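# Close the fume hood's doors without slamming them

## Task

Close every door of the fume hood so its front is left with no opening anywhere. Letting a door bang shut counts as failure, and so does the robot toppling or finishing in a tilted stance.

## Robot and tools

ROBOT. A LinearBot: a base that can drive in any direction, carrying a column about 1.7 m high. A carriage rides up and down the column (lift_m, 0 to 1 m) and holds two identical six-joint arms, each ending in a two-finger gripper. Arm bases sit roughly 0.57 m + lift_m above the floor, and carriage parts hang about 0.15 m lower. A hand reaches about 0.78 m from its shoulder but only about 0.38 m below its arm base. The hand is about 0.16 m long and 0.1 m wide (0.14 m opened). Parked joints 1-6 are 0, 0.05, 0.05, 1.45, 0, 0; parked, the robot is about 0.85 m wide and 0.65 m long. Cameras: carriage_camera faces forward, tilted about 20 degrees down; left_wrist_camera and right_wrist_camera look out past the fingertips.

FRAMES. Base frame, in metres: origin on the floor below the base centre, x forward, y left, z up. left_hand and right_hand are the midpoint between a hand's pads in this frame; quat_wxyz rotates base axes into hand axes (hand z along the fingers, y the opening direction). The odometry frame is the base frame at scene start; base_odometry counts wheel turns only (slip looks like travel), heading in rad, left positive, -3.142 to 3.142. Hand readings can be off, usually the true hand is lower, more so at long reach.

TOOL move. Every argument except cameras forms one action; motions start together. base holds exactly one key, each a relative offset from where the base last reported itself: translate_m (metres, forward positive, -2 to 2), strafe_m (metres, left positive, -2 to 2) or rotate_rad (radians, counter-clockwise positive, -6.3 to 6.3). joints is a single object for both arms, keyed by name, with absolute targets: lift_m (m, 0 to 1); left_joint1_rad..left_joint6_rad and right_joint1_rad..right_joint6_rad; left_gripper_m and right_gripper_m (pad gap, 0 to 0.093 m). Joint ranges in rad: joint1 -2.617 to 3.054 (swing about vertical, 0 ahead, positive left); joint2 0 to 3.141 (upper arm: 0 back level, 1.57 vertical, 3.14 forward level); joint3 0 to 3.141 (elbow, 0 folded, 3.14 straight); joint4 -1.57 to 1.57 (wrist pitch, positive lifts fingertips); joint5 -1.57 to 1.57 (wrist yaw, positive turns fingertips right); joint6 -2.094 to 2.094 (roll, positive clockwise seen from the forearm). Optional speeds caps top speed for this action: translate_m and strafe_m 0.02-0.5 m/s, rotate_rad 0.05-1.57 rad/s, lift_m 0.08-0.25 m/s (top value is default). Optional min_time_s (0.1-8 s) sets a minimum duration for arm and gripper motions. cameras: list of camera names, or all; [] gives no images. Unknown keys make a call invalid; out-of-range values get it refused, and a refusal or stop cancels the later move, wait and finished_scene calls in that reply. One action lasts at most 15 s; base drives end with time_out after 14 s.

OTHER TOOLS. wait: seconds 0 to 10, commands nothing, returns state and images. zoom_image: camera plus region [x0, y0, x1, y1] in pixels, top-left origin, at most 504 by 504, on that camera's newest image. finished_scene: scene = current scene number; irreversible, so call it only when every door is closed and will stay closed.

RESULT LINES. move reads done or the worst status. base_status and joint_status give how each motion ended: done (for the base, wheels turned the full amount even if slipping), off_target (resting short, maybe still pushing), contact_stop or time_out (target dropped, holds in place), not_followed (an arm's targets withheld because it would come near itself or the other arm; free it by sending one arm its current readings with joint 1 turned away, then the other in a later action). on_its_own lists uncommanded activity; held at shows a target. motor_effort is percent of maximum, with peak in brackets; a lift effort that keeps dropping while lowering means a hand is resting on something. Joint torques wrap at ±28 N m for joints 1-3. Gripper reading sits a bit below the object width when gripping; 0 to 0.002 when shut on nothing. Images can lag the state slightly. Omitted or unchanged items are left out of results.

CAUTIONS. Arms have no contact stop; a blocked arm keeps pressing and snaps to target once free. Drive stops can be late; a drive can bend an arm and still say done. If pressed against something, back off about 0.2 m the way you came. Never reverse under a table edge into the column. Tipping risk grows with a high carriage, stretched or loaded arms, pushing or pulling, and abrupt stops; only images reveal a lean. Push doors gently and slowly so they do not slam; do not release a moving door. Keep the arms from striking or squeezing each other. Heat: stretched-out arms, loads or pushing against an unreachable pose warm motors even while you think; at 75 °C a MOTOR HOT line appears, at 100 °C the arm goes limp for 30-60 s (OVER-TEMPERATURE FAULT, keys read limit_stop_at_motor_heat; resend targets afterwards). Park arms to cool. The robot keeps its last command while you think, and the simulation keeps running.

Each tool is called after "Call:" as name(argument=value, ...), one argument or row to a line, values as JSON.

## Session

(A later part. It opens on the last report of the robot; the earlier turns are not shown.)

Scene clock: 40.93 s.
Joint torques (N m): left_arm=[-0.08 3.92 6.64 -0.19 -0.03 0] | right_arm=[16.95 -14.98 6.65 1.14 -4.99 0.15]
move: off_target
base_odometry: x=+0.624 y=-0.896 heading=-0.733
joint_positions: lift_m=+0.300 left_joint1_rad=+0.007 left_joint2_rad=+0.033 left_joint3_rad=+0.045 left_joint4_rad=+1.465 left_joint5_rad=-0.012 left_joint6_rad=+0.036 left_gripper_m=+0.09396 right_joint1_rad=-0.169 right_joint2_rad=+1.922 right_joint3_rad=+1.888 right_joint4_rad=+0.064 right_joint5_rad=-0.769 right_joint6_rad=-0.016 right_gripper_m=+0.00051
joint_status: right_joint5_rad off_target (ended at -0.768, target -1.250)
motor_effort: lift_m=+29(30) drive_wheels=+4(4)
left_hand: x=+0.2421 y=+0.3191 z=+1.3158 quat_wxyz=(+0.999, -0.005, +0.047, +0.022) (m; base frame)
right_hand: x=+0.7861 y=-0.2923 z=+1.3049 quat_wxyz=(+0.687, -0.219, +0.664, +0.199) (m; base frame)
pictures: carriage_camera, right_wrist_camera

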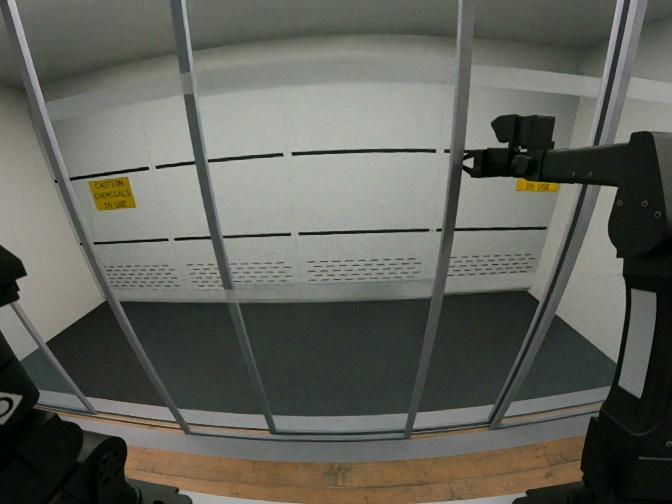

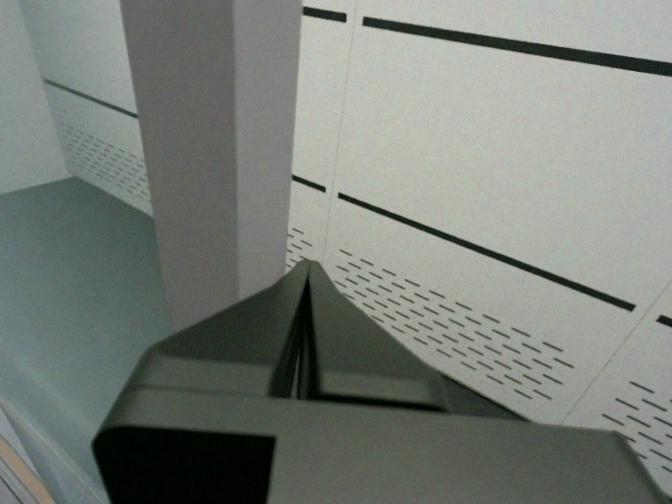

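Call:
move(
  base={"strafe_m": 0.05},
  speeds={"strafe_m": 0.04},
  cameras=["carriage_camera","right_wrist_camera"],
)

Call:
move(
  base={"strafe_m": 0.05},
  speeds={"strafe_m": 0.04},
  cameras=["carriage_camera","right_wrist_camera"],
)

Scene clock: 43.03 s.
Joint torques (N m): left_arm=[-0.08 3.82 6.61 -0.12 0.04 0.06] | right_arm=[15.71 -14.98 6.82 1.08 -4.88 0.21]
move: done
base_odometry: x=+0.657 y=-0.859 heading=-0.734
base_status: done
joint_positions: lift_m=+0.300 left_joint1_rad=+0.007 left_joint2_rad=+0.033 left_joint3_rad=+0.045 left_joint4_rad=+1.465 left_joint5_rad=-0.012 left_joint6_rad=+0.036 left_gripper_m=+0.09396 right_joint1_rad=-0.158 right_joint2_rad=+1.924 right_joint3_rad=+1.888 right_joint4_rad=+0.067 right_joint5_rad=-0.780 right_joint6_rad=-0.016 right_gripper_m=+0.00051
motor_effort: lift_m=+30(30) drive_wheels=+3(12)
left_hand: x=+0.2421 y=+0.3191 z=+1.3158 quat_wxyz=(+0.999, -0.005, +0.047, +0.022) (m; base frame)
right_hand: x=+0.7851 y=-0.2845 z=+1.3048 quat_wxyz=(+0.685, -0.227, +0.661, +0.206) (m; base frame)
pictures: carriage_camera, right_wrist_camera

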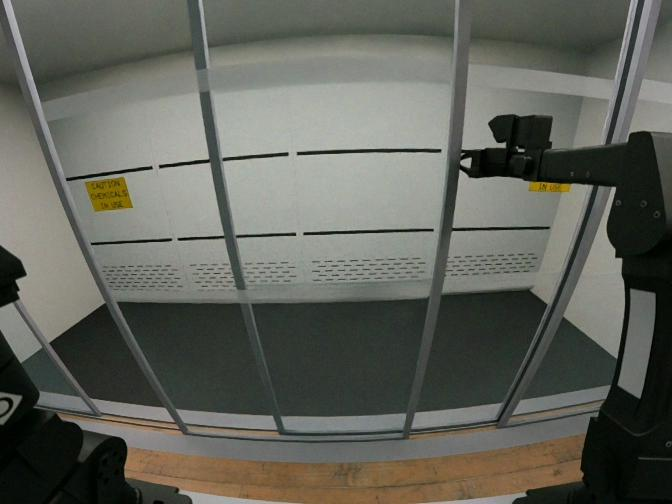

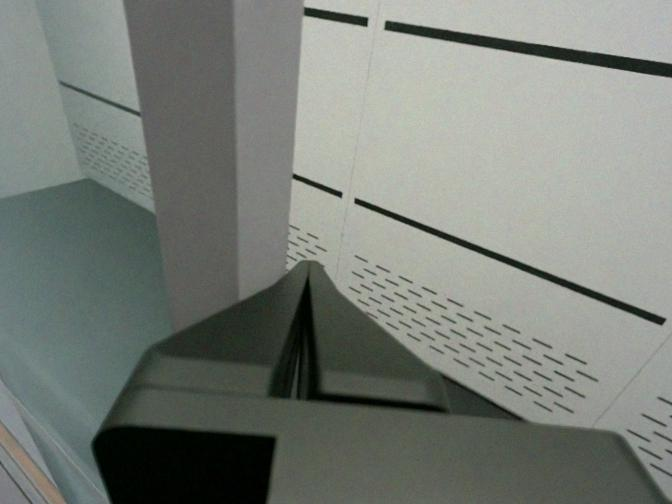

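Scene clock: 44.97 s.
Joint torques (N m): left_arm=[0.08 4.01 6.75 -0.11 -0.04 0.02] | right_arm=[15.62 -14.99 6.79 1.16 -4.75 0.16]
move: done
base_odometry: x=+0.690 y=-0.821 heading=-0.734
base_status: done
joint_positions: lift_m=+0.300 left_joint1_rad=+0.007 left_joint2_rad=+0.033 left_joint3_rad=+0.045 left_joint4_rad=+1.465 left_joint5_rad=-0.012 left_joint6_rad=+0.036 left_gripper_m=+0.09396 right_joint1_rad=-0.158 right_joint2_rad=+1.924 right_joint3_rad=+1.888 right_joint4_rad=+0.066 right_joint5_rad=-0.790 right_joint6_rad=-0.016 right_gripper_m=+0.00051
motor_effort: lift_m=+30(30) drive_wheels=+2(10)
left_hand: x=+0.2421 y=+0.3191 z=+1.3158 quat_wxyz=(+0.999, -0.005, +0.047, +0.022) (m; base frame)
right_hand: x=+0.7840 y=-0.2831 z=+1.3046 quat_wxyz=(+0.683, -0.230, +0.660, +0.209) (m; base frame)
pictures: carriage_camera, right_wrist_camera

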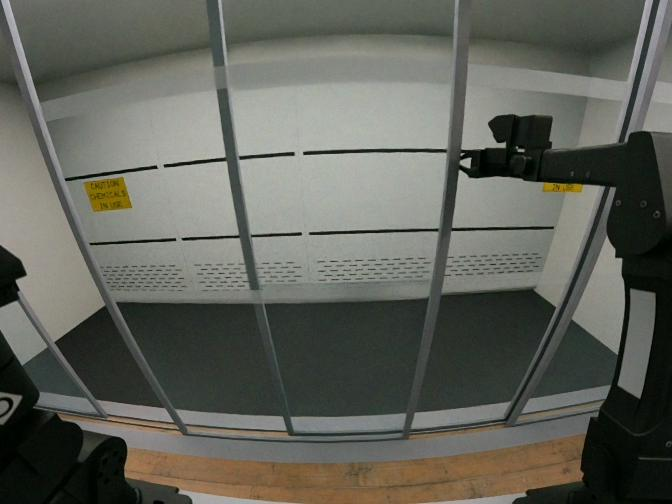

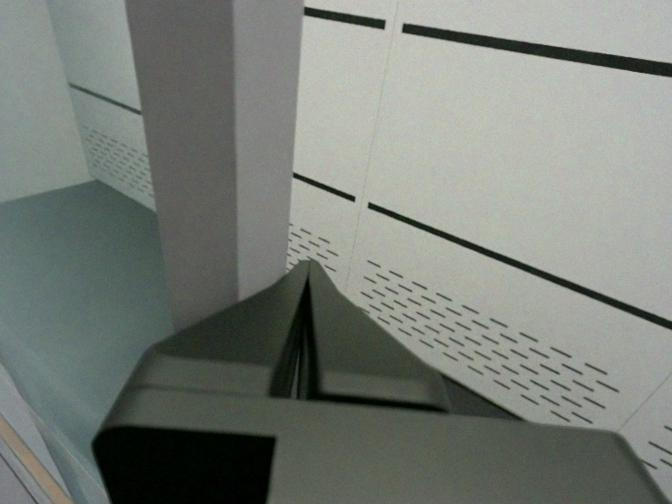

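Call:
move(
  base={"strafe_m": 0.25},
  speeds={"strafe_m": 0.05},
  cameras=["carriage_camera","right_wrist_camera"],
)

Scene clock: 50.63 s.
Joint torques (N m): left_arm=[-0.14 3.82 6.63 -0.16 -0.03 0.07] | right_arm=[14.94 -15.09 6.86 1.11 -4.26 0.17]
move: done
base_odometry: x=+0.858 y=-0.636 heading=-0.734
base_status: done
joint_positions: lift_m=+0.300 left_joint1_rad=+0.007 left_joint2_rad=+0.033 left_joint3_rad=+0.045 left_joint4_rad=+1.465 left_joint5_rad=-0.012 left_joint6_rad=+0.036 left_gripper_m=+0.09396 right_joint1_rad=-0.152 right_joint2_rad=+1.924 right_joint3_rad=+1.888 right_joint4_rad=+0.064 right_joint5_rad=-0.842 right_joint6_rad=-0.016 right_gripper_m=+0.00051
on_its_own: right_joint5_rad moved -0.052 toward your old target -1.250
motor_effort: lift_m=+30(30) drive_wheels=+3(12)
left_hand: x=+0.2421 y=+0.3191 z=+1.3158 quat_wxyz=(+0.999, -0.005, +0.047, +0.022) (m; base frame)
right_hand: x=+0.7785 y=-0.2728 z=+1.3037 quat_wxyz=(+0.676, -0.249, +0.655, +0.229) (m; base frame)
pictures: carriage_camera, right_wrist_camera

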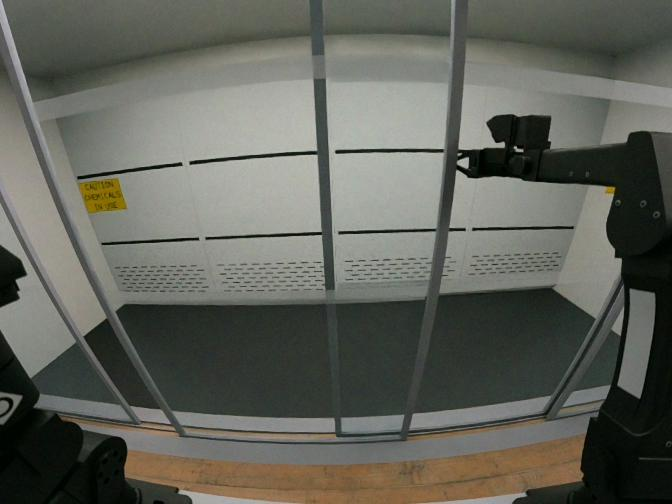

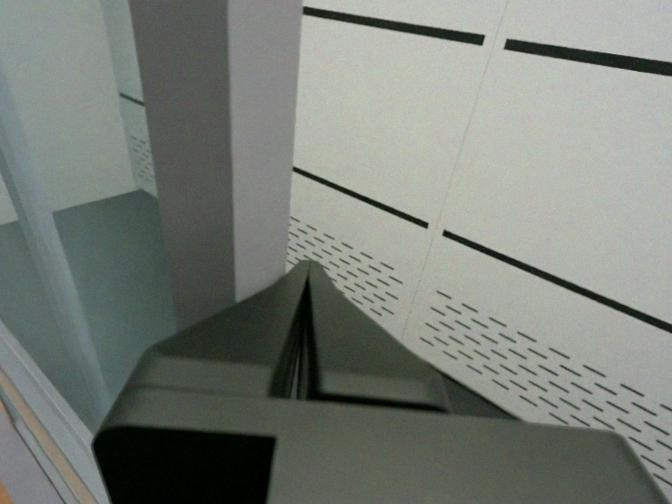

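Call:
move(
  base={"strafe_m": 0.22},
  speeds={"strafe_m": 0.05},
  cameras=["carriage_camera","right_wrist_camera"],
)

Scene clock: 55.70 s.
Joint torques (N m): left_arm=[-0.02 3.88 6.86 -0.11 -0.02 0.02] | right_arm=[14.79 -15.16 6.68 1.12 -3.91 0.19]
move: done
base_odometry: x=+1.005 y=-0.472 heading=-0.734
base_status: done
joint_positions: lift_m=+0.300 left_joint1_rad=+0.007 left_joint2_rad=+0.033 left_joint3_rad=+0.045 left_joint4_rad=+1.465 left_joint5_rad=-0.012 left_joint6_rad=+0.036 left_gripper_m=+0.09396 right_joint1_rad=-0.149 right_joint2_rad=+1.924 right_joint3_rad=+1.888 right_joint4_rad=+0.060 right_joint5_rad=-0.877 right_joint6_rad=-0.016 right_gripper_m=+0.00051
on_its_own: right_joint5_rad moved -0.035 toward your old target -1.250
motor_effort: lift_m=+29(30) drive_wheels=+2(12)
left_hand: x=+0.2421 y=+0.3191 z=+1.3158 quat_wxyz=(+0.999, -0.005, +0.047, +0.022) (m; base frame)
right_hand: x=+0.7745 y=-0.2668 z=+1.3027 quat_wxyz=(+0.670, -0.261, +0.651, +0.242) (m; base frame)
pictures: carriage_camera, right_wrist_camera

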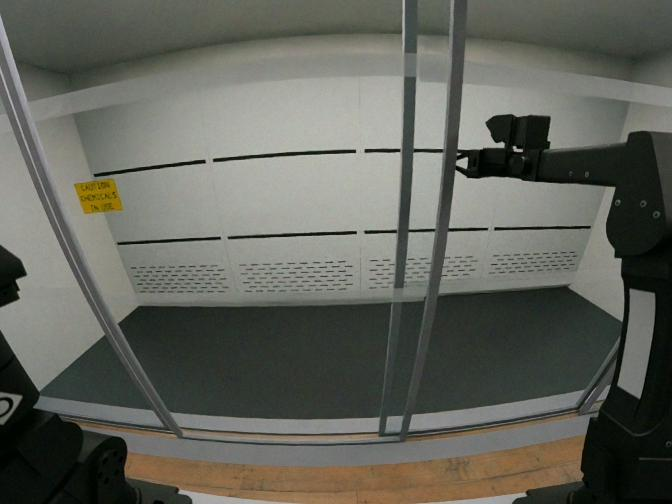

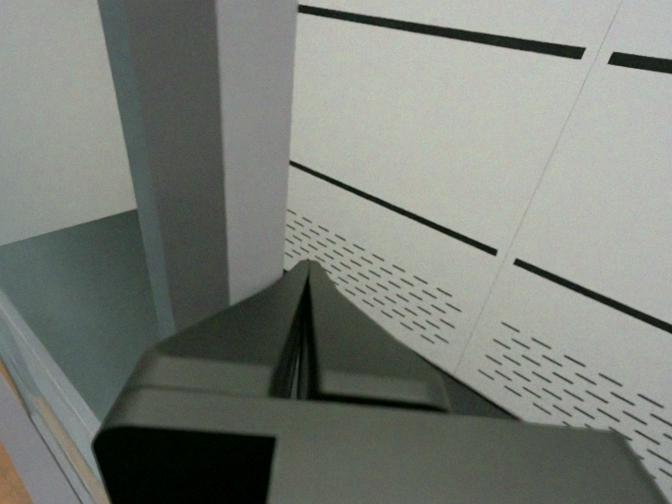

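Call:
zoom_image(
  camera="carriage_camera",
  region=[0, 80, 200, 450],
)

Call:
zoom_image(
  camera="carriage_camera",
  region=[360, 300, 460, 450],
)

Scaled by 1.362 from the camera's 672x504 image, which has a finer 960x720 frame.

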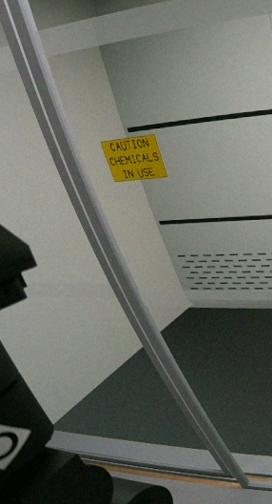

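Scaled by 3.360 from the camera's 672x504 image, which has a finer 960x720 frame.

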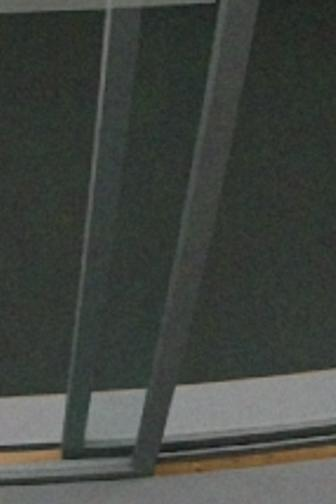

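Call:
move(
  base={"strafe_m": 0.04},
  speeds={"strafe_m": 0.04},
  cameras=["carriage_camera","right_wrist_camera"],
)

Call:
zoom_image(
  camera="carriage_camera",
  region=[0, 80, 200, 450],
)

Call:
zoom_image(
  camera="carriage_camera",
  region=[120, 360, 200, 450],
)

Call:
zoom_image(
  camera="carriage_camera",
  region=[360, 300, 460, 450],
)

Scene clock: 60.47 s.
Joint torques (N m): left_arm=[-0.32 3.95 6.79 -0.12 -0.04 0.04] | right_arm=[14.93 -15.05 6.74 1.19 -4.12 0.23]
move: done
base_odometry: x=+1.031 y=-0.443 heading=-0.735
base_status: done
joint_positions: lift_m=+0.300 left_joint1_rad=+0.007 left_joint2_rad=+0.033 left_joint3_rad=+0.045 left_joint4_rad=+1.465 left_joint5_rad=-0.012 left_joint6_rad=+0.036 left_gripper_m=+0.09396 right_joint1_rad=-0.149 right_joint2_rad=+1.924 right_joint3_rad=+1.888 right_joint4_rad=+0.058 right_joint5_rad=-0.851 right_joint6_rad=-0.018 right_gripper_m=+0.00051
motor_effort: lift_m=+29(30) drive_wheels=+2(12)
left_hand: x=+0.2421 y=+0.3191 z=+1.3158 quat_wxyz=(+0.999, -0.005, +0.047, +0.022) (m; base frame)
right_hand: x=+0.7774 y=-0.2701 z=+1.3025 quat_wxyz=(+0.673, -0.253, +0.655, +0.233) (m; base frame)
pictures: carriage_camera, right_wrist_camera

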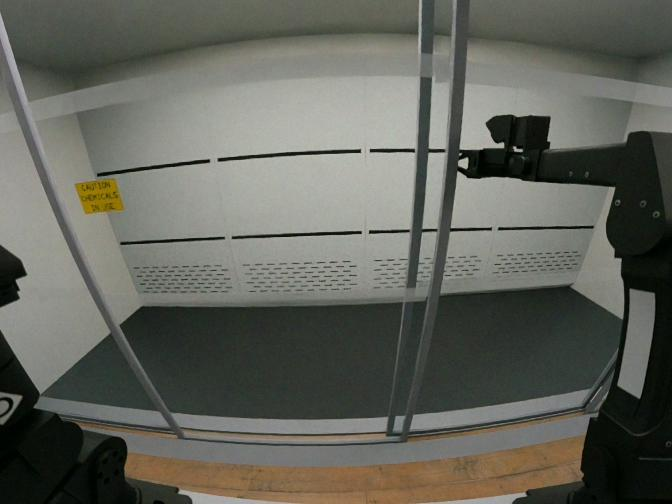

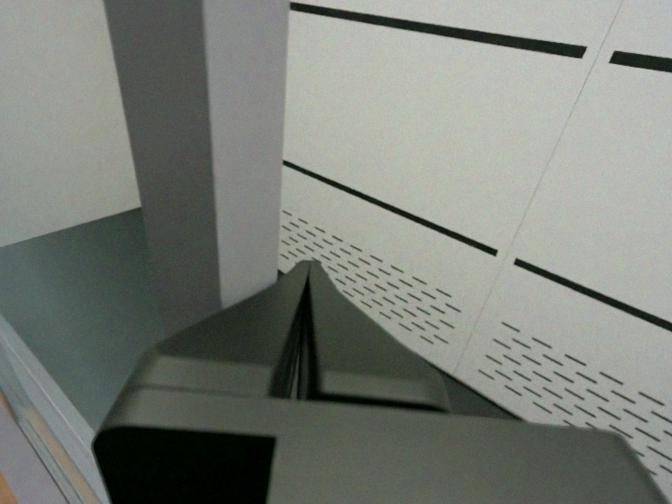

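Scaled by 1.362 from the camera's 672x504 image, which has a finer 960x720 frame.

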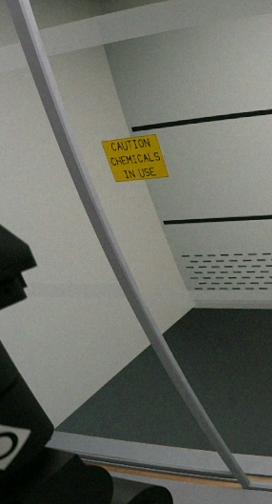

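Scaled by 5.600 from the camera's 672x504 image, which has a finer 960x720 frame.

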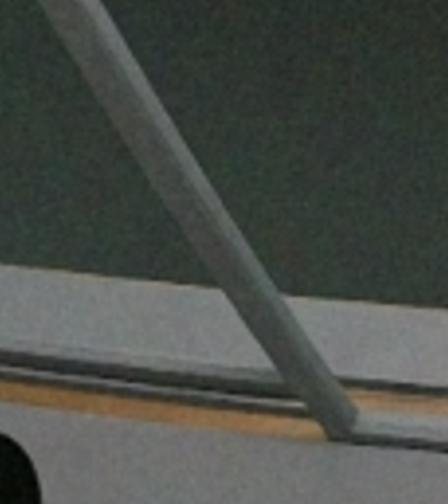

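Scaled by 3.360 from the camera's 672x504 image, which has a finer 960x720 frame.

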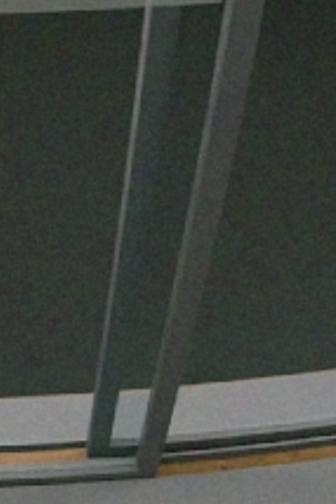

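Call:
move(
  base={"strafe_m": -0.1},
  speeds={"strafe_m": 0.1},
  cameras=[],
)

Call:
move(
  base={"translate_m": -0.2},
  joints={"right_joint5_rad":-0.9},
  cameras=[],
)

Call:
move(
  base={"strafe_m": 0.65},
  cameras=["carriage_camera"],
)

Scene clock: 62.63 s.
Joint torques (N m): left_arm=[0.03 3.78 6.67 -0.13 -0.03 0.05] | right_arm=[-0.27 -14.94 6.5 1.32 -0.25 0.09]
move: done
base_odometry: x=+0.965 y=-0.517 heading=-0.735
base_status: done
joint_positions: lift_m=+0.300 left_joint1_rad=+0.007 left_joint2_rad=+0.033 left_joint3_rad=+0.045 left_joint4_rad=+1.465 left_joint5_rad=-0.012 left_joint6_rad=+0.036 left_gripper_m=+0.09396 right_joint1_rad=+0.002 right_joint2_rad=+1.925 right_joint3_rad=+1.888 right_joint4_rad=+0.016 right_joint5_rad=-1.236 right_joint6_rad=-0.011 right_gripper_m=+0.00051
on_its_own: right_joint5_rad moved -0.384 to your old target -1.250
motor_effort: lift_m=+30(30) drive_wheels=+0(6)
left_hand: x=+0.2421 y=+0.3191 z=+1.3158 quat_wxyz=(+0.999, -0.005, +0.047, +0.022) (m; base frame)
right_hand: x=+0.7075 y=-0.1537 z=+1.2954 quat_wxyz=(+0.572, -0.409, +0.580, +0.411) (m; base frame)
pictures: none

Scene clock: 64.80 s.
Joint torques (N m): left_arm=[0.06 3.95 6.52 -0.13 0.01 0] | right_arm=[-0.28 -14.76 6.69 1.6 0.01 0.07]
move: done
base_odometry: x=+0.816 y=-0.383 heading=-0.735
base_status: done
joint_positions: lift_m=+0.300 left_joint1_rad=+0.007 left_joint2_rad=+0.033 left_joint3_rad=+0.045 left_joint4_rad=+1.465 left_joint5_rad=-0.012 left_joint6_rad=+0.036 left_gripper_m=+0.09396 right_joint1_rad=+0.002 right_joint2_rad=+1.922 right_joint3_rad=+1.888 right_joint4_rad=+0.012 right_joint5_rad=-0.913 right_joint6_rad=-0.010 right_gripper_m=+0.00051
joint_status: all done
motor_effort: lift_m=+30(30) drive_wheels=-1(9)
left_hand: x=+0.2421 y=+0.3191 z=+1.3158 quat_wxyz=(+0.999, -0.005, +0.047, +0.022) (m; base frame)
right_hand: x=+0.7551 y=-0.1799 z=+1.2954 quat_wxyz=(+0.629, -0.312, +0.639, +0.312) (m; base frame)
pictures: none

Scene clock: 68.40 s.
Joint torques (N m): left_arm=[0.1 3.95 6.64 -0.16 -0.04 0.03] | right_arm=[-0.44 -14.91 6.63 1.61 0.02 0.09]
move: done
base_odometry: x=+1.252 y=+0.100 heading=-0.734
base_status: done
joint_positions: lift_m=+0.300 left_joint1_rad=+0.006 left_joint2_rad=+0.033 left_joint3_rad=+0.045 left_joint4_rad=+1.465 left_joint5_rad=-0.013 left_joint6_rad=+0.036 left_gripper_m=+0.09396 right_joint1_rad=+0.003 right_joint2_rad=+1.922 right_joint3_rad=+1.888 right_joint4_rad=+0.012 right_joint5_rad=-0.911 right_joint6_rad=-0.010 right_gripper_m=+0.00051
motor_effort: lift_m=+29(30) drive_wheels=-2(10)
left_hand: x=+0.2421 y=+0.3192 z=+1.3158 quat_wxyz=(+0.999, -0.006, +0.047, +0.021) (m; base frame)
right_hand: x=+0.7551 y=-0.1793 z=+1.2954 quat_wxyz=(+0.629, -0.312, +0.640, +0.312) (m; base frame)
pictures: carriage_camera

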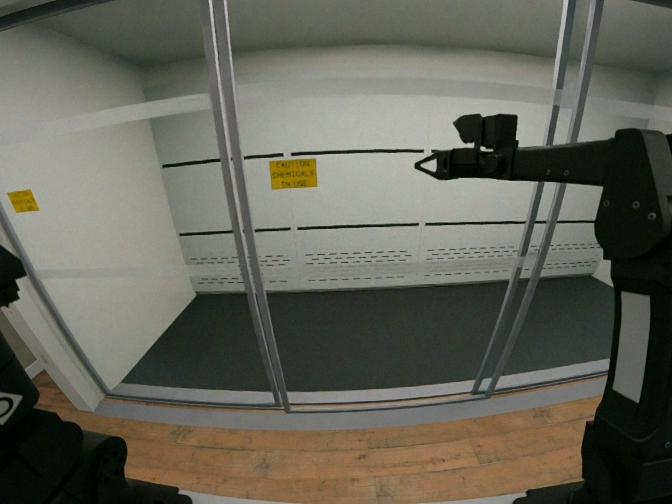

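Call:
zoom_image(
  camera="carriage_camera",
  region=[200, 280, 320, 420],
)

Call:
zoom_image(
  camera="carriage_camera",
  region=[440, 280, 560, 420],
)

Call:
zoom_image(
  camera="carriage_camera",
  region=[0, 200, 140, 420],
)

Scaled by 3.600 from the camera's 672x504 image, which has a finer 960x720 frame.

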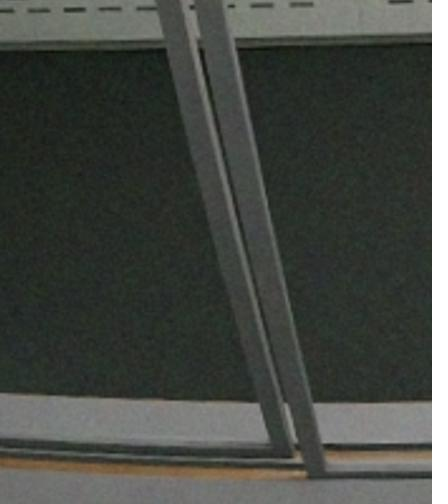

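Scaled by 3.600 from the camera's 672x504 image, which has a finer 960x720 frame.

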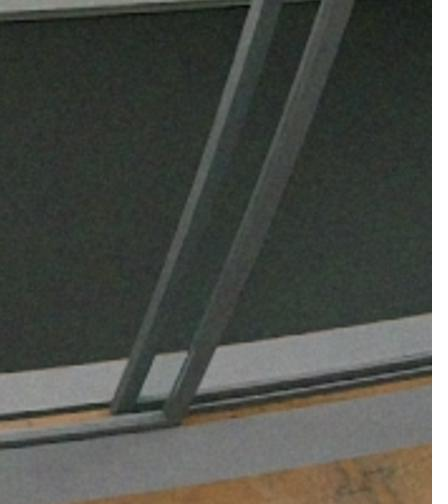

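Scaled by 2.291 from the camera's 672x504 image, which has a finer 960x720 frame.

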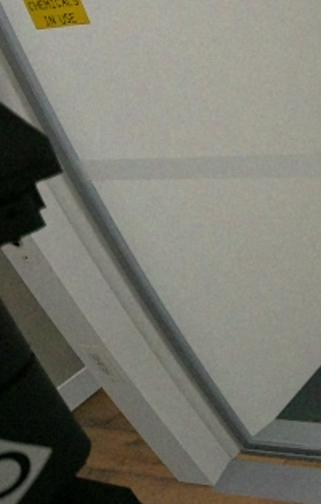

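Call:
move(
  base={"strafe_m": -0.66},
  cameras=[],
)

Call:
move(
  base={"translate_m": 0.215},
  speeds={"translate_m": 0.15},
  cameras=["carriage_camera","right_wrist_camera"],
)

Scene clock: 73.30 s.
Joint torques (N m): left_arm=[-0.01 3.89 6.65 -0.14 -0.06 0.02] | right_arm=[0.05 -14.64 6.8 1.63 0 0.12]
move: done
base_odometry: x=+0.809 y=-0.390 heading=-0.735
base_status: done
joint_positions: lift_m=+0.300 left_joint1_rad=+0.007 left_joint2_rad=+0.033 left_joint3_rad=+0.045 left_joint4_rad=+1.465 left_joint5_rad=-0.012 left_joint6_rad=+0.036 left_gripper_m=+0.09396 right_joint1_rad=-0.002 right_joint2_rad=+1.920 right_joint3_rad=+1.888 right_joint4_rad=+0.009 right_joint5_rad=-0.909 right_joint6_rad=-0.010 right_gripper_m=+0.00051
motor_effort: lift_m=+30(30) drive_wheels=-2(12)
left_hand: x=+0.2422 y=+0.3191 z=+1.3158 quat_wxyz=(+0.999, -0.005, +0.047, +0.022) (m; base frame)
right_hand: x=+0.7558 y=-0.1824 z=+1.2955 quat_wxyz=(+0.630, -0.309, +0.641, +0.310) (m; base frame)
pictures: none

Scene clock: 75.73 s.
Joint torques (N m): left_arm=[0.23 3.7 6.93 -0.14 -0.04 0.02] | right_arm=[-0.03 -14.65 6.46 1.66 -0.02 0.11]
move: done
base_odometry: x=+0.969 y=-0.534 heading=-0.735
base_status: done
joint_positions: lift_m=+0.300 left_joint1_rad=+0.007 left_joint2_rad=+0.033 left_joint3_rad=+0.045 left_joint4_rad=+1.465 left_joint5_rad=-0.012 left_joint6_rad=+0.036 left_gripper_m=+0.09396 right_joint1_rad=-0.002 right_joint2_rad=+1.920 right_joint3_rad=+1.888 right_joint4_rad=+0.009 right_joint5_rad=-0.909 right_joint6_rad=-0.010 right_gripper_m=+0.00051
motor_effort: lift_m=+29(30) drive_wheels=+1(9)
left_hand: x=+0.2421 y=+0.3191 z=+1.3158 quat_wxyz=(+0.999, -0.005, +0.047, +0.022) (m; base frame)
right_hand: x=+0.7556 y=-0.1824 z=+1.2958 quat_wxyz=(+0.630, -0.309, +0.641, +0.310) (m; base frame)
pictures: carriage_camera, right_wrist_camera

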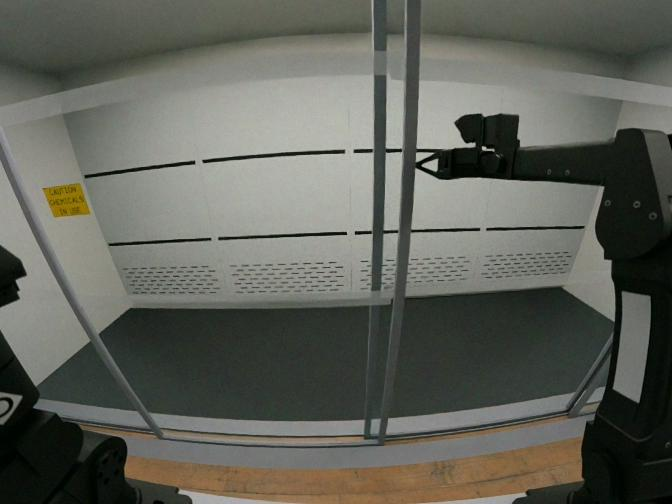

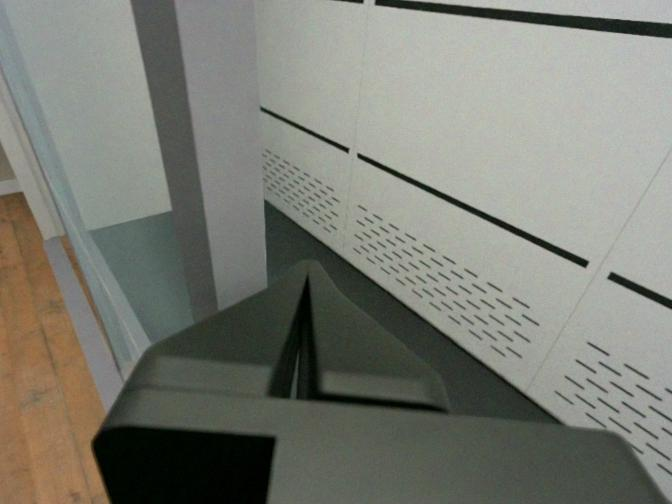

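Call:
move(
  base={"strafe_m": 0.06},
  speeds={"strafe_m": 0.06},
  cameras=[],
)

Call:
move(
  joints={"right_joint5_rad":-1.25},
  min_time_s=1.5,
  cameras=[],
)

Call:
move(
  base={"strafe_m": 0.05},
  speeds={"strafe_m": 0.04},
  cameras=["carriage_camera","right_wrist_camera"],
)

Scene clock: 77.50 s.
Joint torques (N m): left_arm=[-0.05 3.86 6.68 -0.19 -0.03 0.01] | right_arm=[4.7 -14.45 6.71 1.73 -0.62 0.13]
move: done
base_odometry: x=+1.009 y=-0.490 heading=-0.735
base_status: done
joint_positions: lift_m=+0.300 left_joint1_rad=+0.007 left_joint2_rad=+0.033 left_joint3_rad=+0.045 left_joint4_rad=+1.465 left_joint5_rad=-0.012 left_joint6_rad=+0.036 left_gripper_m=+0.09396 right_joint1_rad=-0.050 right_joint2_rad=+1.919 right_joint3_rad=+1.888 right_joint4_rad=+0.002 right_joint5_rad=-0.850 right_joint6_rad=-0.015 right_gripper_m=+0.00051
motor_effort: lift_m=+30(30) drive_wheels=+2(8)
left_hand: x=+0.2421 y=+0.3191 z=+1.3158 quat_wxyz=(+0.999, -0.005, +0.047, +0.022) (m; base frame)
right_hand: x=+0.7686 y=-0.2151 z=+1.2948 quat_wxyz=(+0.644, -0.276, +0.658, +0.275) (m; base frame)
pictures: none

Scene clock: 79.30 s.
Joint torques (N m): left_arm=[0.1 3.71 6.83 -0.13 -0.02 0.03] | right_arm=[6.63 -15.01 6.67 1.43 -3.36 0.16]
move: off_target
base_odometry: x=+1.009 y=-0.490 heading=-0.735
joint_positions: lift_m=+0.300 left_joint1_rad=+0.007 left_joint2_rad=+0.033 left_joint3_rad=+0.045 left_joint4_rad=+1.465 left_joint5_rad=-0.012 left_joint6_rad=+0.036 left_gripper_m=+0.09396 right_joint1_rad=-0.068 right_joint2_rad=+1.924 right_joint3_rad=+1.888 right_joint4_rad=+0.023 right_joint5_rad=-0.933 right_joint6_rad=-0.015 right_gripper_m=+0.00051
joint_status: right_joint5_rad off_target (ended at -0.933, target -1.250)
motor_effort: lift_m=+30(30) drive_wheels=+2(2)
left_hand: x=+0.2421 y=+0.3191 z=+1.3158 quat_wxyz=(+0.999, -0.005, +0.047, +0.022) (m; base frame)
right_hand: x=+0.7614 y=-0.2156 z=+1.2964 quat_wxyz=(+0.641, -0.299, +0.644, +0.293) (m; base frame)
pictures: none

Scene clock: 81.20 s.
Joint torques (N m): left_arm=[-0.24 3.97 6.78 -0.19 -0.07 -0.01] | right_arm=[14.48 -15.05 6.69 1.53 -3.35 0.26]
move: done
base_odometry: x=+1.042 y=-0.453 heading=-0.736
base_status: done
joint_positions: lift_m=+0.300 left_joint1_rad=+0.007 left_joint2_rad=+0.033 left_joint3_rad=+0.045 left_joint4_rad=+1.465 left_joint5_rad=-0.012 left_joint6_rad=+0.036 left_gripper_m=+0.09396 right_joint1_rad=-0.147 right_joint2_rad=+1.924 right_joint3_rad=+1.888 right_joint4_rad=+0.019 right_joint5_rad=-0.932 right_joint6_rad=-0.024 right_gripper_m=+0.00050
motor_effort: lift_m=+29(30) drive_wheels=+4(12)
left_hand: x=+0.2421 y=+0.3191 z=+1.3158 quat_wxyz=(+0.999, -0.005, +0.047, +0.022) (m; base frame)
right_hand: x=+0.7677 y=-0.2586 z=+1.2958 quat_wxyz=(+0.652, -0.276, +0.655, +0.265) (m; base frame)
pictures: carriage_camera, right_wrist_camera

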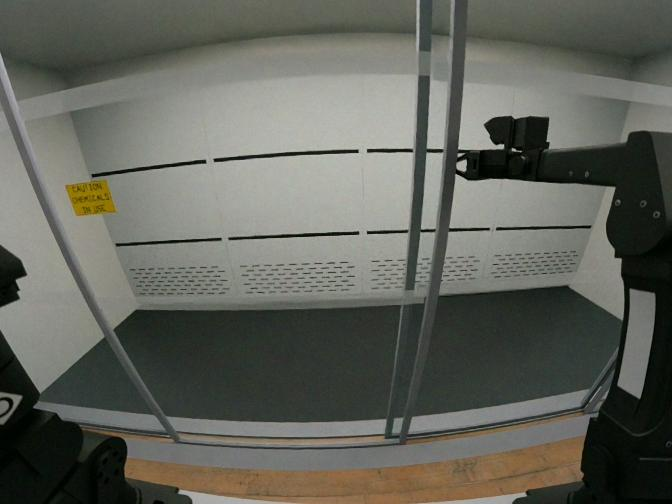

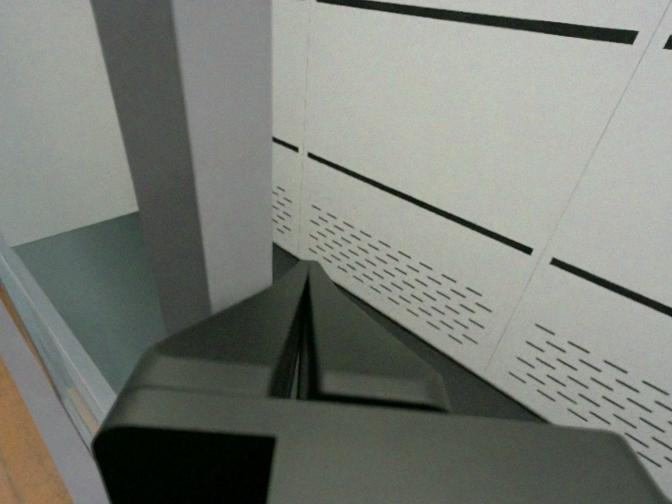

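Call:
move(
  base={"strafe_m": 0.055},
  speeds={"strafe_m": 0.04},
  cameras=["carriage_camera","right_wrist_camera"],
)

Call:
zoom_image(
  camera="carriage_camera",
  region=[360, 300, 460, 450],
)

Call:
zoom_image(
  camera="carriage_camera",
  region=[0, 80, 200, 450],
)

Scene clock: 83.30 s.
Joint torques (N m): left_arm=[0.27 3.79 6.65 -0.16 -0.03 0.07] | right_arm=[15.5 -15.04 6.67 1.54 -3.1 0.31]
move: done
base_odometry: x=+1.079 y=-0.413 heading=-0.736
base_status: done
joint_positions: lift_m=+0.300 left_joint1_rad=+0.007 left_joint2_rad=+0.033 left_joint3_rad=+0.045 left_joint4_rad=+1.465 left_joint5_rad=-0.012 left_joint6_rad=+0.036 left_gripper_m=+0.09396 right_joint1_rad=-0.158 right_joint2_rad=+1.924 right_joint3_rad=+1.888 right_joint4_rad=+0.018 right_joint5_rad=-0.954 right_joint6_rad=-0.028 right_gripper_m=+0.00050
motor_effort: lift_m=+30(30) drive_wheels=+3(13)
left_hand: x=+0.2421 y=+0.3191 z=+1.3158 quat_wxyz=(+0.999, -0.005, +0.047, +0.022) (m; base frame)
right_hand: x=+0.7656 y=-0.2622 z=+1.2956 quat_wxyz=(+0.650, -0.280, +0.653, +0.268) (m; base frame)
pictures: carriage_camera, right_wrist_camera

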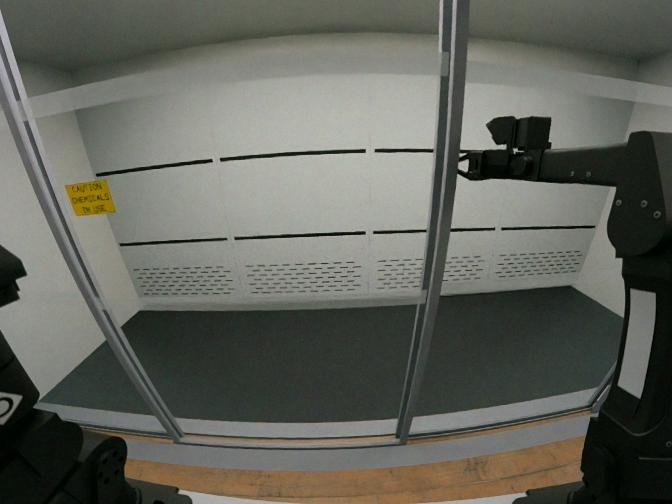

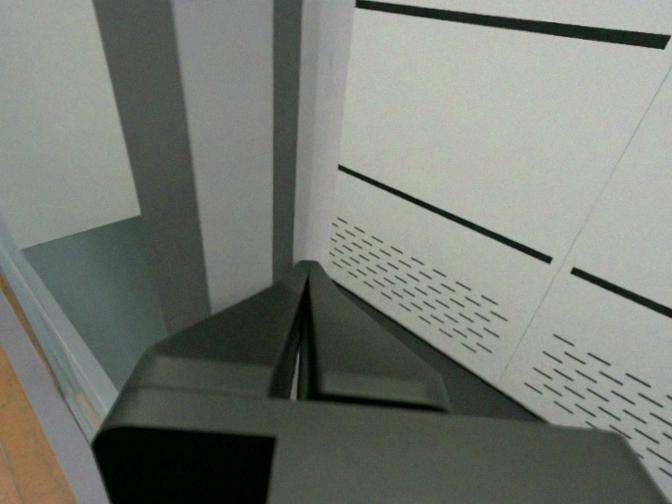

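Scaled by 3.360 from the camera's 672x504 image, which has a finer 960x720 frame.

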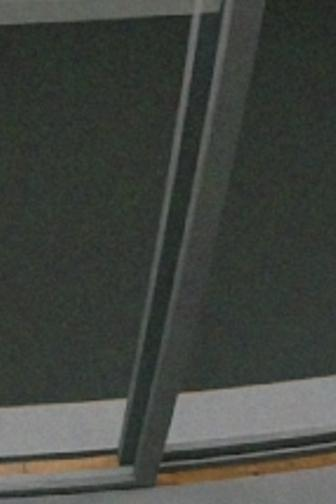

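Scaled by 1.362 from the camera's 672x504 image, which has a finer 960x720 frame.

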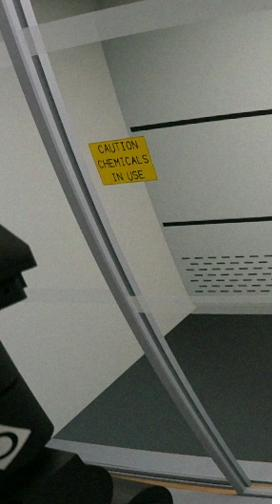

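Call:
move(
  base={"strafe_m": -0.1},
  speeds={"strafe_m": 0.1},
  cameras=[],
)

Call:
move(
  base={"translate_m": -0.2},
  joints={"right_joint5_rad":-0.9},
  cameras=[],
)

Call:
move(
  base={"strafe_m": 0.55},
  cameras=["carriage_camera"],
)

Call:
zoom_image(
  camera="carriage_camera",
  region=[200, 280, 320, 420],
)

Call:
zoom_image(
  camera="carriage_camera",
  region=[180, 0, 300, 140],
)

Call:
zoom_image(
  camera="carriage_camera",
  region=[440, 280, 560, 420],
)

Scene clock: 85.53 s.
Joint torques (N m): left_arm=[-0.02 4.05 6.71 -0.15 -0.06 -0.01] | right_arm=[4.48 -14.91 6.46 1.42 -1.1 0.14]
move: done
base_odometry: x=+1.012 y=-0.486 heading=-0.736
base_status: done
joint_positions: lift_m=+0.300 left_joint1_rad=+0.007 left_joint2_rad=+0.033 left_joint3_rad=+0.045 left_joint4_rad=+1.465 left_joint5_rad=-0.012 left_joint6_rad=+0.036 left_gripper_m=+0.09396 right_joint1_rad=-0.045 right_joint2_rad=+1.925 right_joint3_rad=+1.888 right_joint4_rad=+0.019 right_joint5_rad=-1.153 right_joint6_rad=-0.010 right_gripper_m=+0.00050
on_its_own: right_joint5_rad moved -0.198 toward your old target -1.250
motor_effort: lift_m=+30(30) drive_wheels=+2(8)
left_hand: x=+0.2421 y=+0.3191 z=+1.3158 quat_wxyz=(+0.999, -0.005, +0.047, +0.022) (m; base frame)
right_hand: x=+0.7275 y=-0.1826 z=+1.2956 quat_wxyz=(+0.598, -0.371, +0.605, +0.373) (m; base frame)
pictures: none

Scene clock: 87.60 s.
Joint torques (N m): left_arm=[0.09 3.86 6.56 -0.19 -0.04 0.04] | right_arm=[-0.29 -14.9 6.86 1.58 0.08 0.07]
move: done
base_odometry: x=+0.864 y=-0.352 heading=-0.736
base_status: done
joint_positions: lift_m=+0.300 left_joint1_rad=+0.007 left_joint2_rad=+0.033 left_joint3_rad=+0.045 left_joint4_rad=+1.465 left_joint5_rad=-0.012 left_joint6_rad=+0.036 left_gripper_m=+0.09396 right_joint1_rad=+0.002 right_joint2_rad=+1.922 right_joint3_rad=+1.888 right_joint4_rad=+0.012 right_joint5_rad=-0.913 right_joint6_rad=-0.009 right_gripper_m=+0.00050
joint_status: all done
motor_effort: lift_m=+30(30) drive_wheels=-1(9)
left_hand: x=+0.2421 y=+0.3191 z=+1.3158 quat_wxyz=(+0.999, -0.005, +0.047, +0.022) (m; base frame)
right_hand: x=+0.7550 y=-0.1797 z=+1.2955 quat_wxyz=(+0.629, -0.312, +0.640, +0.313) (m; base frame)
pictures: none

Scene clock: 90.97 s.
Joint torques (N m): left_arm=[0.06 4.03 6.76 -0.15 -0.05 0.03] | right_arm=[-0.43 -14.87 6.69 1.61 0.04 0.1]
move: done
base_odometry: x=+1.233 y=+0.056 heading=-0.736
base_status: done
joint_positions: lift_m=+0.300 left_joint1_rad=+0.006 left_joint2_rad=+0.033 left_joint3_rad=+0.045 left_joint4_rad=+1.465 left_joint5_rad=-0.013 left_joint6_rad=+0.036 left_gripper_m=+0.09396 right_joint1_rad=+0.003 right_joint2_rad=+1.922 right_joint3_rad=+1.888 right_joint4_rad=+0.012 right_joint5_rad=-0.911 right_joint6_rad=-0.009 right_gripper_m=+0.00050
motor_effort: lift_m=+30(30) drive_wheels=-2(8)
left_hand: x=+0.2421 y=+0.3192 z=+1.3158 quat_wxyz=(+0.999, -0.006, +0.047, +0.021) (m; base frame)
right_hand: x=+0.7552 y=-0.1793 z=+1.2955 quat_wxyz=(+0.629, -0.312, +0.640, +0.312) (m; base frame)
pictures: carriage_camera

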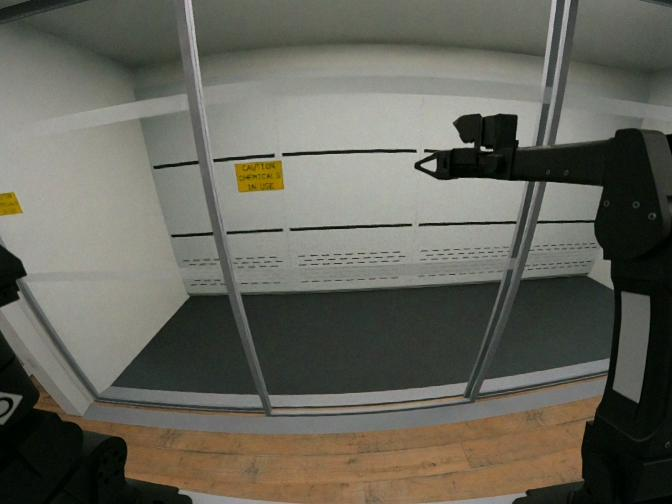

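Scaled by 3.600 from the camera's 672x504 image, which has a finer 960x720 frame.

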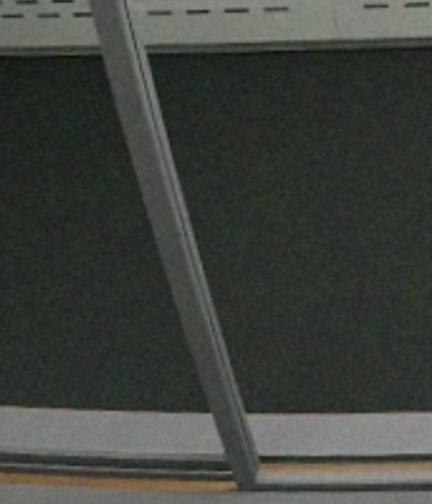

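Scaled by 3.600 from the camera's 672x504 image, which has a finer 960x720 frame.

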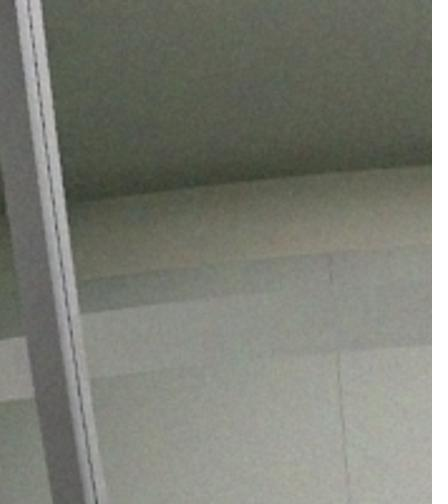

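Scaled by 3.600 from the camera's 672x504 image, which has a finer 960x720 frame.

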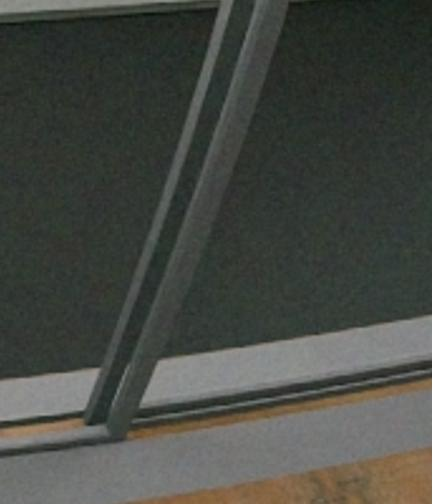

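Call:
zoom_image(
  camera="carriage_camera",
  region=[20, 270, 150, 420],
)

Call:
move(
  base={"strafe_m": 0.4},
  joints={"right_joint1_rad":0,"right_joint5_rad":0,"right_joint2_rad":0.05,"right_joint3_rad":0.05,"right_joint4_rad":1.45},
  min_time_s=2,
  cameras=["carriage_camera"],
)

Call:
zoom_image(
  camera="carriage_camera",
  region=[50, 0, 330, 420],
)

Scaled by 3.360 from the camera's 672x504 image, which has a finer 960x720 frame.

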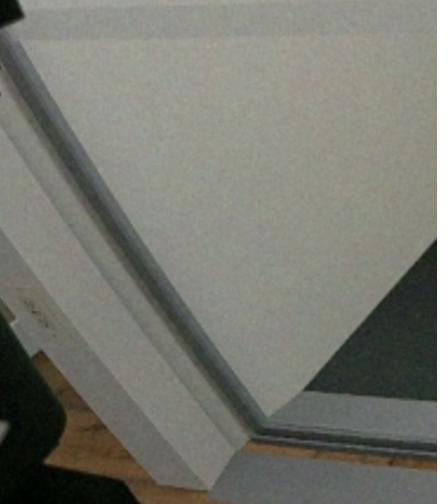

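Scene clock: 94.30 s.
Joint torques (N m): left_arm=[-0.21 3.95 6.6 -0.13 -0.07 0.08] | right_arm=[-0.29 3.22 3.64 0.09 0.13 0.09]
move: done
base_odometry: x=+1.501 y=+0.353 heading=-0.735
base_status: done
joint_positions: lift_m=+0.300 left_joint1_rad=+0.006 left_joint2_rad=+0.033 left_joint3_rad=+0.045 left_joint4_rad=+1.465 left_joint5_rad=-0.013 left_joint6_rad=+0.036 left_gripper_m=+0.09396 right_joint1_rad=+0.001 right_joint2_rad=+0.058 right_joint3_rad=+0.060 right_joint4_rad=+1.436 right_joint5_rad=-0.013 right_joint6_rad=-0.008 right_gripper_m=+0.00050
joint_status: all done
motor_effort: lift_m=+30(30) drive_wheels=-2(10)
left_hand: x=+0.2421 y=+0.3192 z=+1.3158 quat_wxyz=(+0.999, -0.006, +0.047, +0.021) (m; base frame)
right_hand: x=+0.2528 y=-0.3146 z=+1.3188 quat_wxyz=(+0.998, -0.007, +0.067, -0.003) (m; base frame)
pictures: carriage_camera

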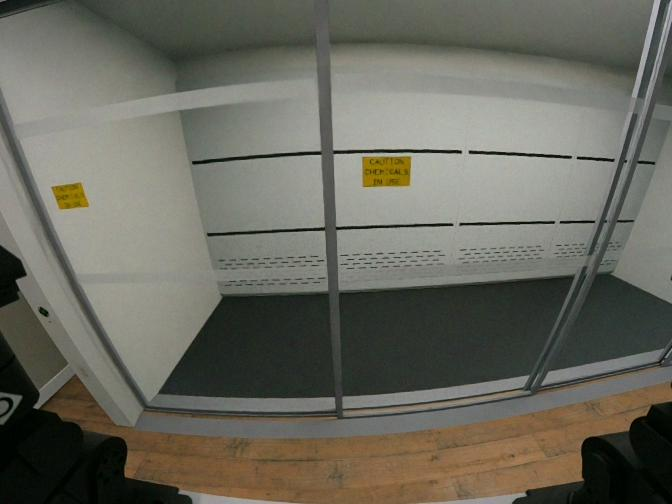

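Scaled by 1.200 from the camera's 672x504 image, which has a finer 960x720 frame.

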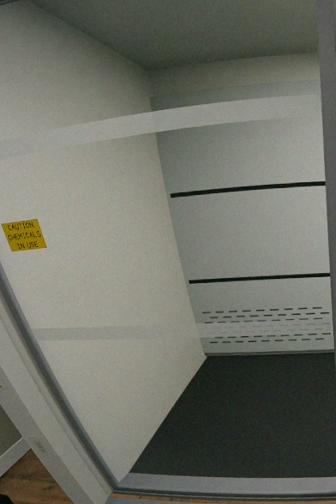

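Call:
move(
  base={"strafe_m": 0.4},
  speeds={"strafe_m": 0.25},
  cameras=["carriage_camera"],
)

Call:
zoom_image(
  camera="carriage_camera",
  region=[150, 300, 270, 420],
)

Call:
zoom_image(
  camera="carriage_camera",
  region=[60, 60, 240, 260],
)

Scene clock: 97.50 s.
Joint torques (N m): left_arm=[0.12 3.84 6.93 -0.13 -0.01 0.02] | right_arm=[-0.32 3.22 3.56 0.04 0.08 0.09]
move: done
base_odometry: x=+1.769 y=+0.650 heading=-0.735
base_status: done
joint_positions: lift_m=+0.300 left_joint1_rad=+0.006 left_joint2_rad=+0.033 left_joint3_rad=+0.045 left_joint4_rad=+1.465 left_joint5_rad=-0.013 left_joint6_rad=+0.036 left_gripper_m=+0.09396 right_joint1_rad=+0.001 right_joint2_rad=+0.058 right_joint3_rad=+0.060 right_joint4_rad=+1.437 right_joint5_rad=-0.011 right_joint6_rad=-0.008 right_gripper_m=+0.00050
motor_effort: lift_m=+30(30) drive_wheels=-2(8)
left_hand: x=+0.2421 y=+0.3192 z=+1.3158 quat_wxyz=(+0.999, -0.006, +0.047, +0.021) (m; base frame)
right_hand: x=+0.2524 y=-0.3150 z=+1.3189 quat_wxyz=(+0.998, -0.006, +0.066, -0.003) (m; base frame)
pictures: carriage_camera

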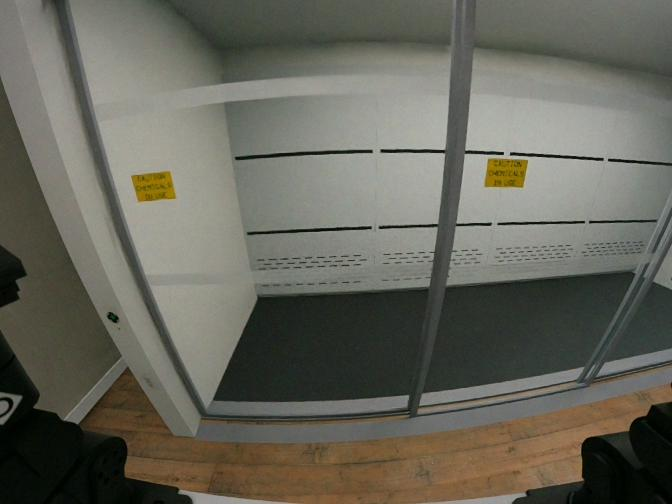

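Scaled by 4.200 from the camera's 672x504 image, which has a finer 960x720 frame.

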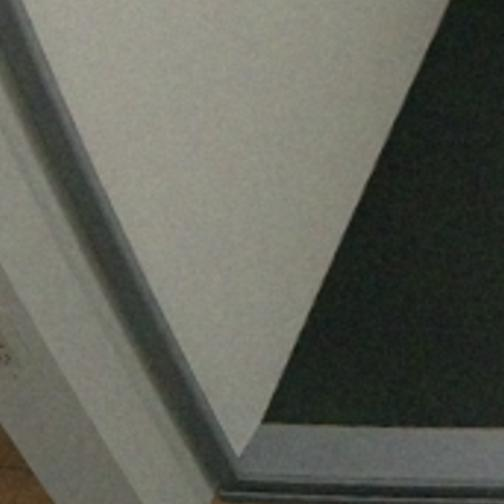

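Scaled by 2.520 from the camera's 672x504 image, which has a finer 960x720 frame.

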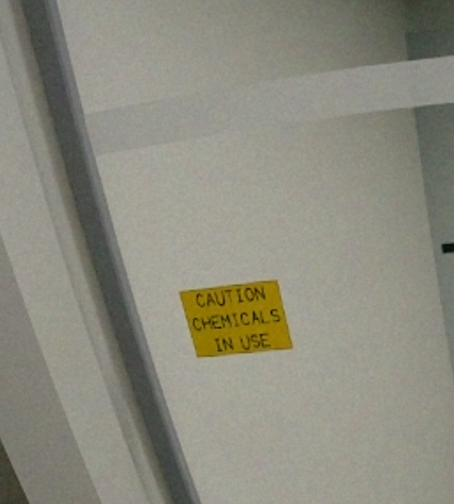

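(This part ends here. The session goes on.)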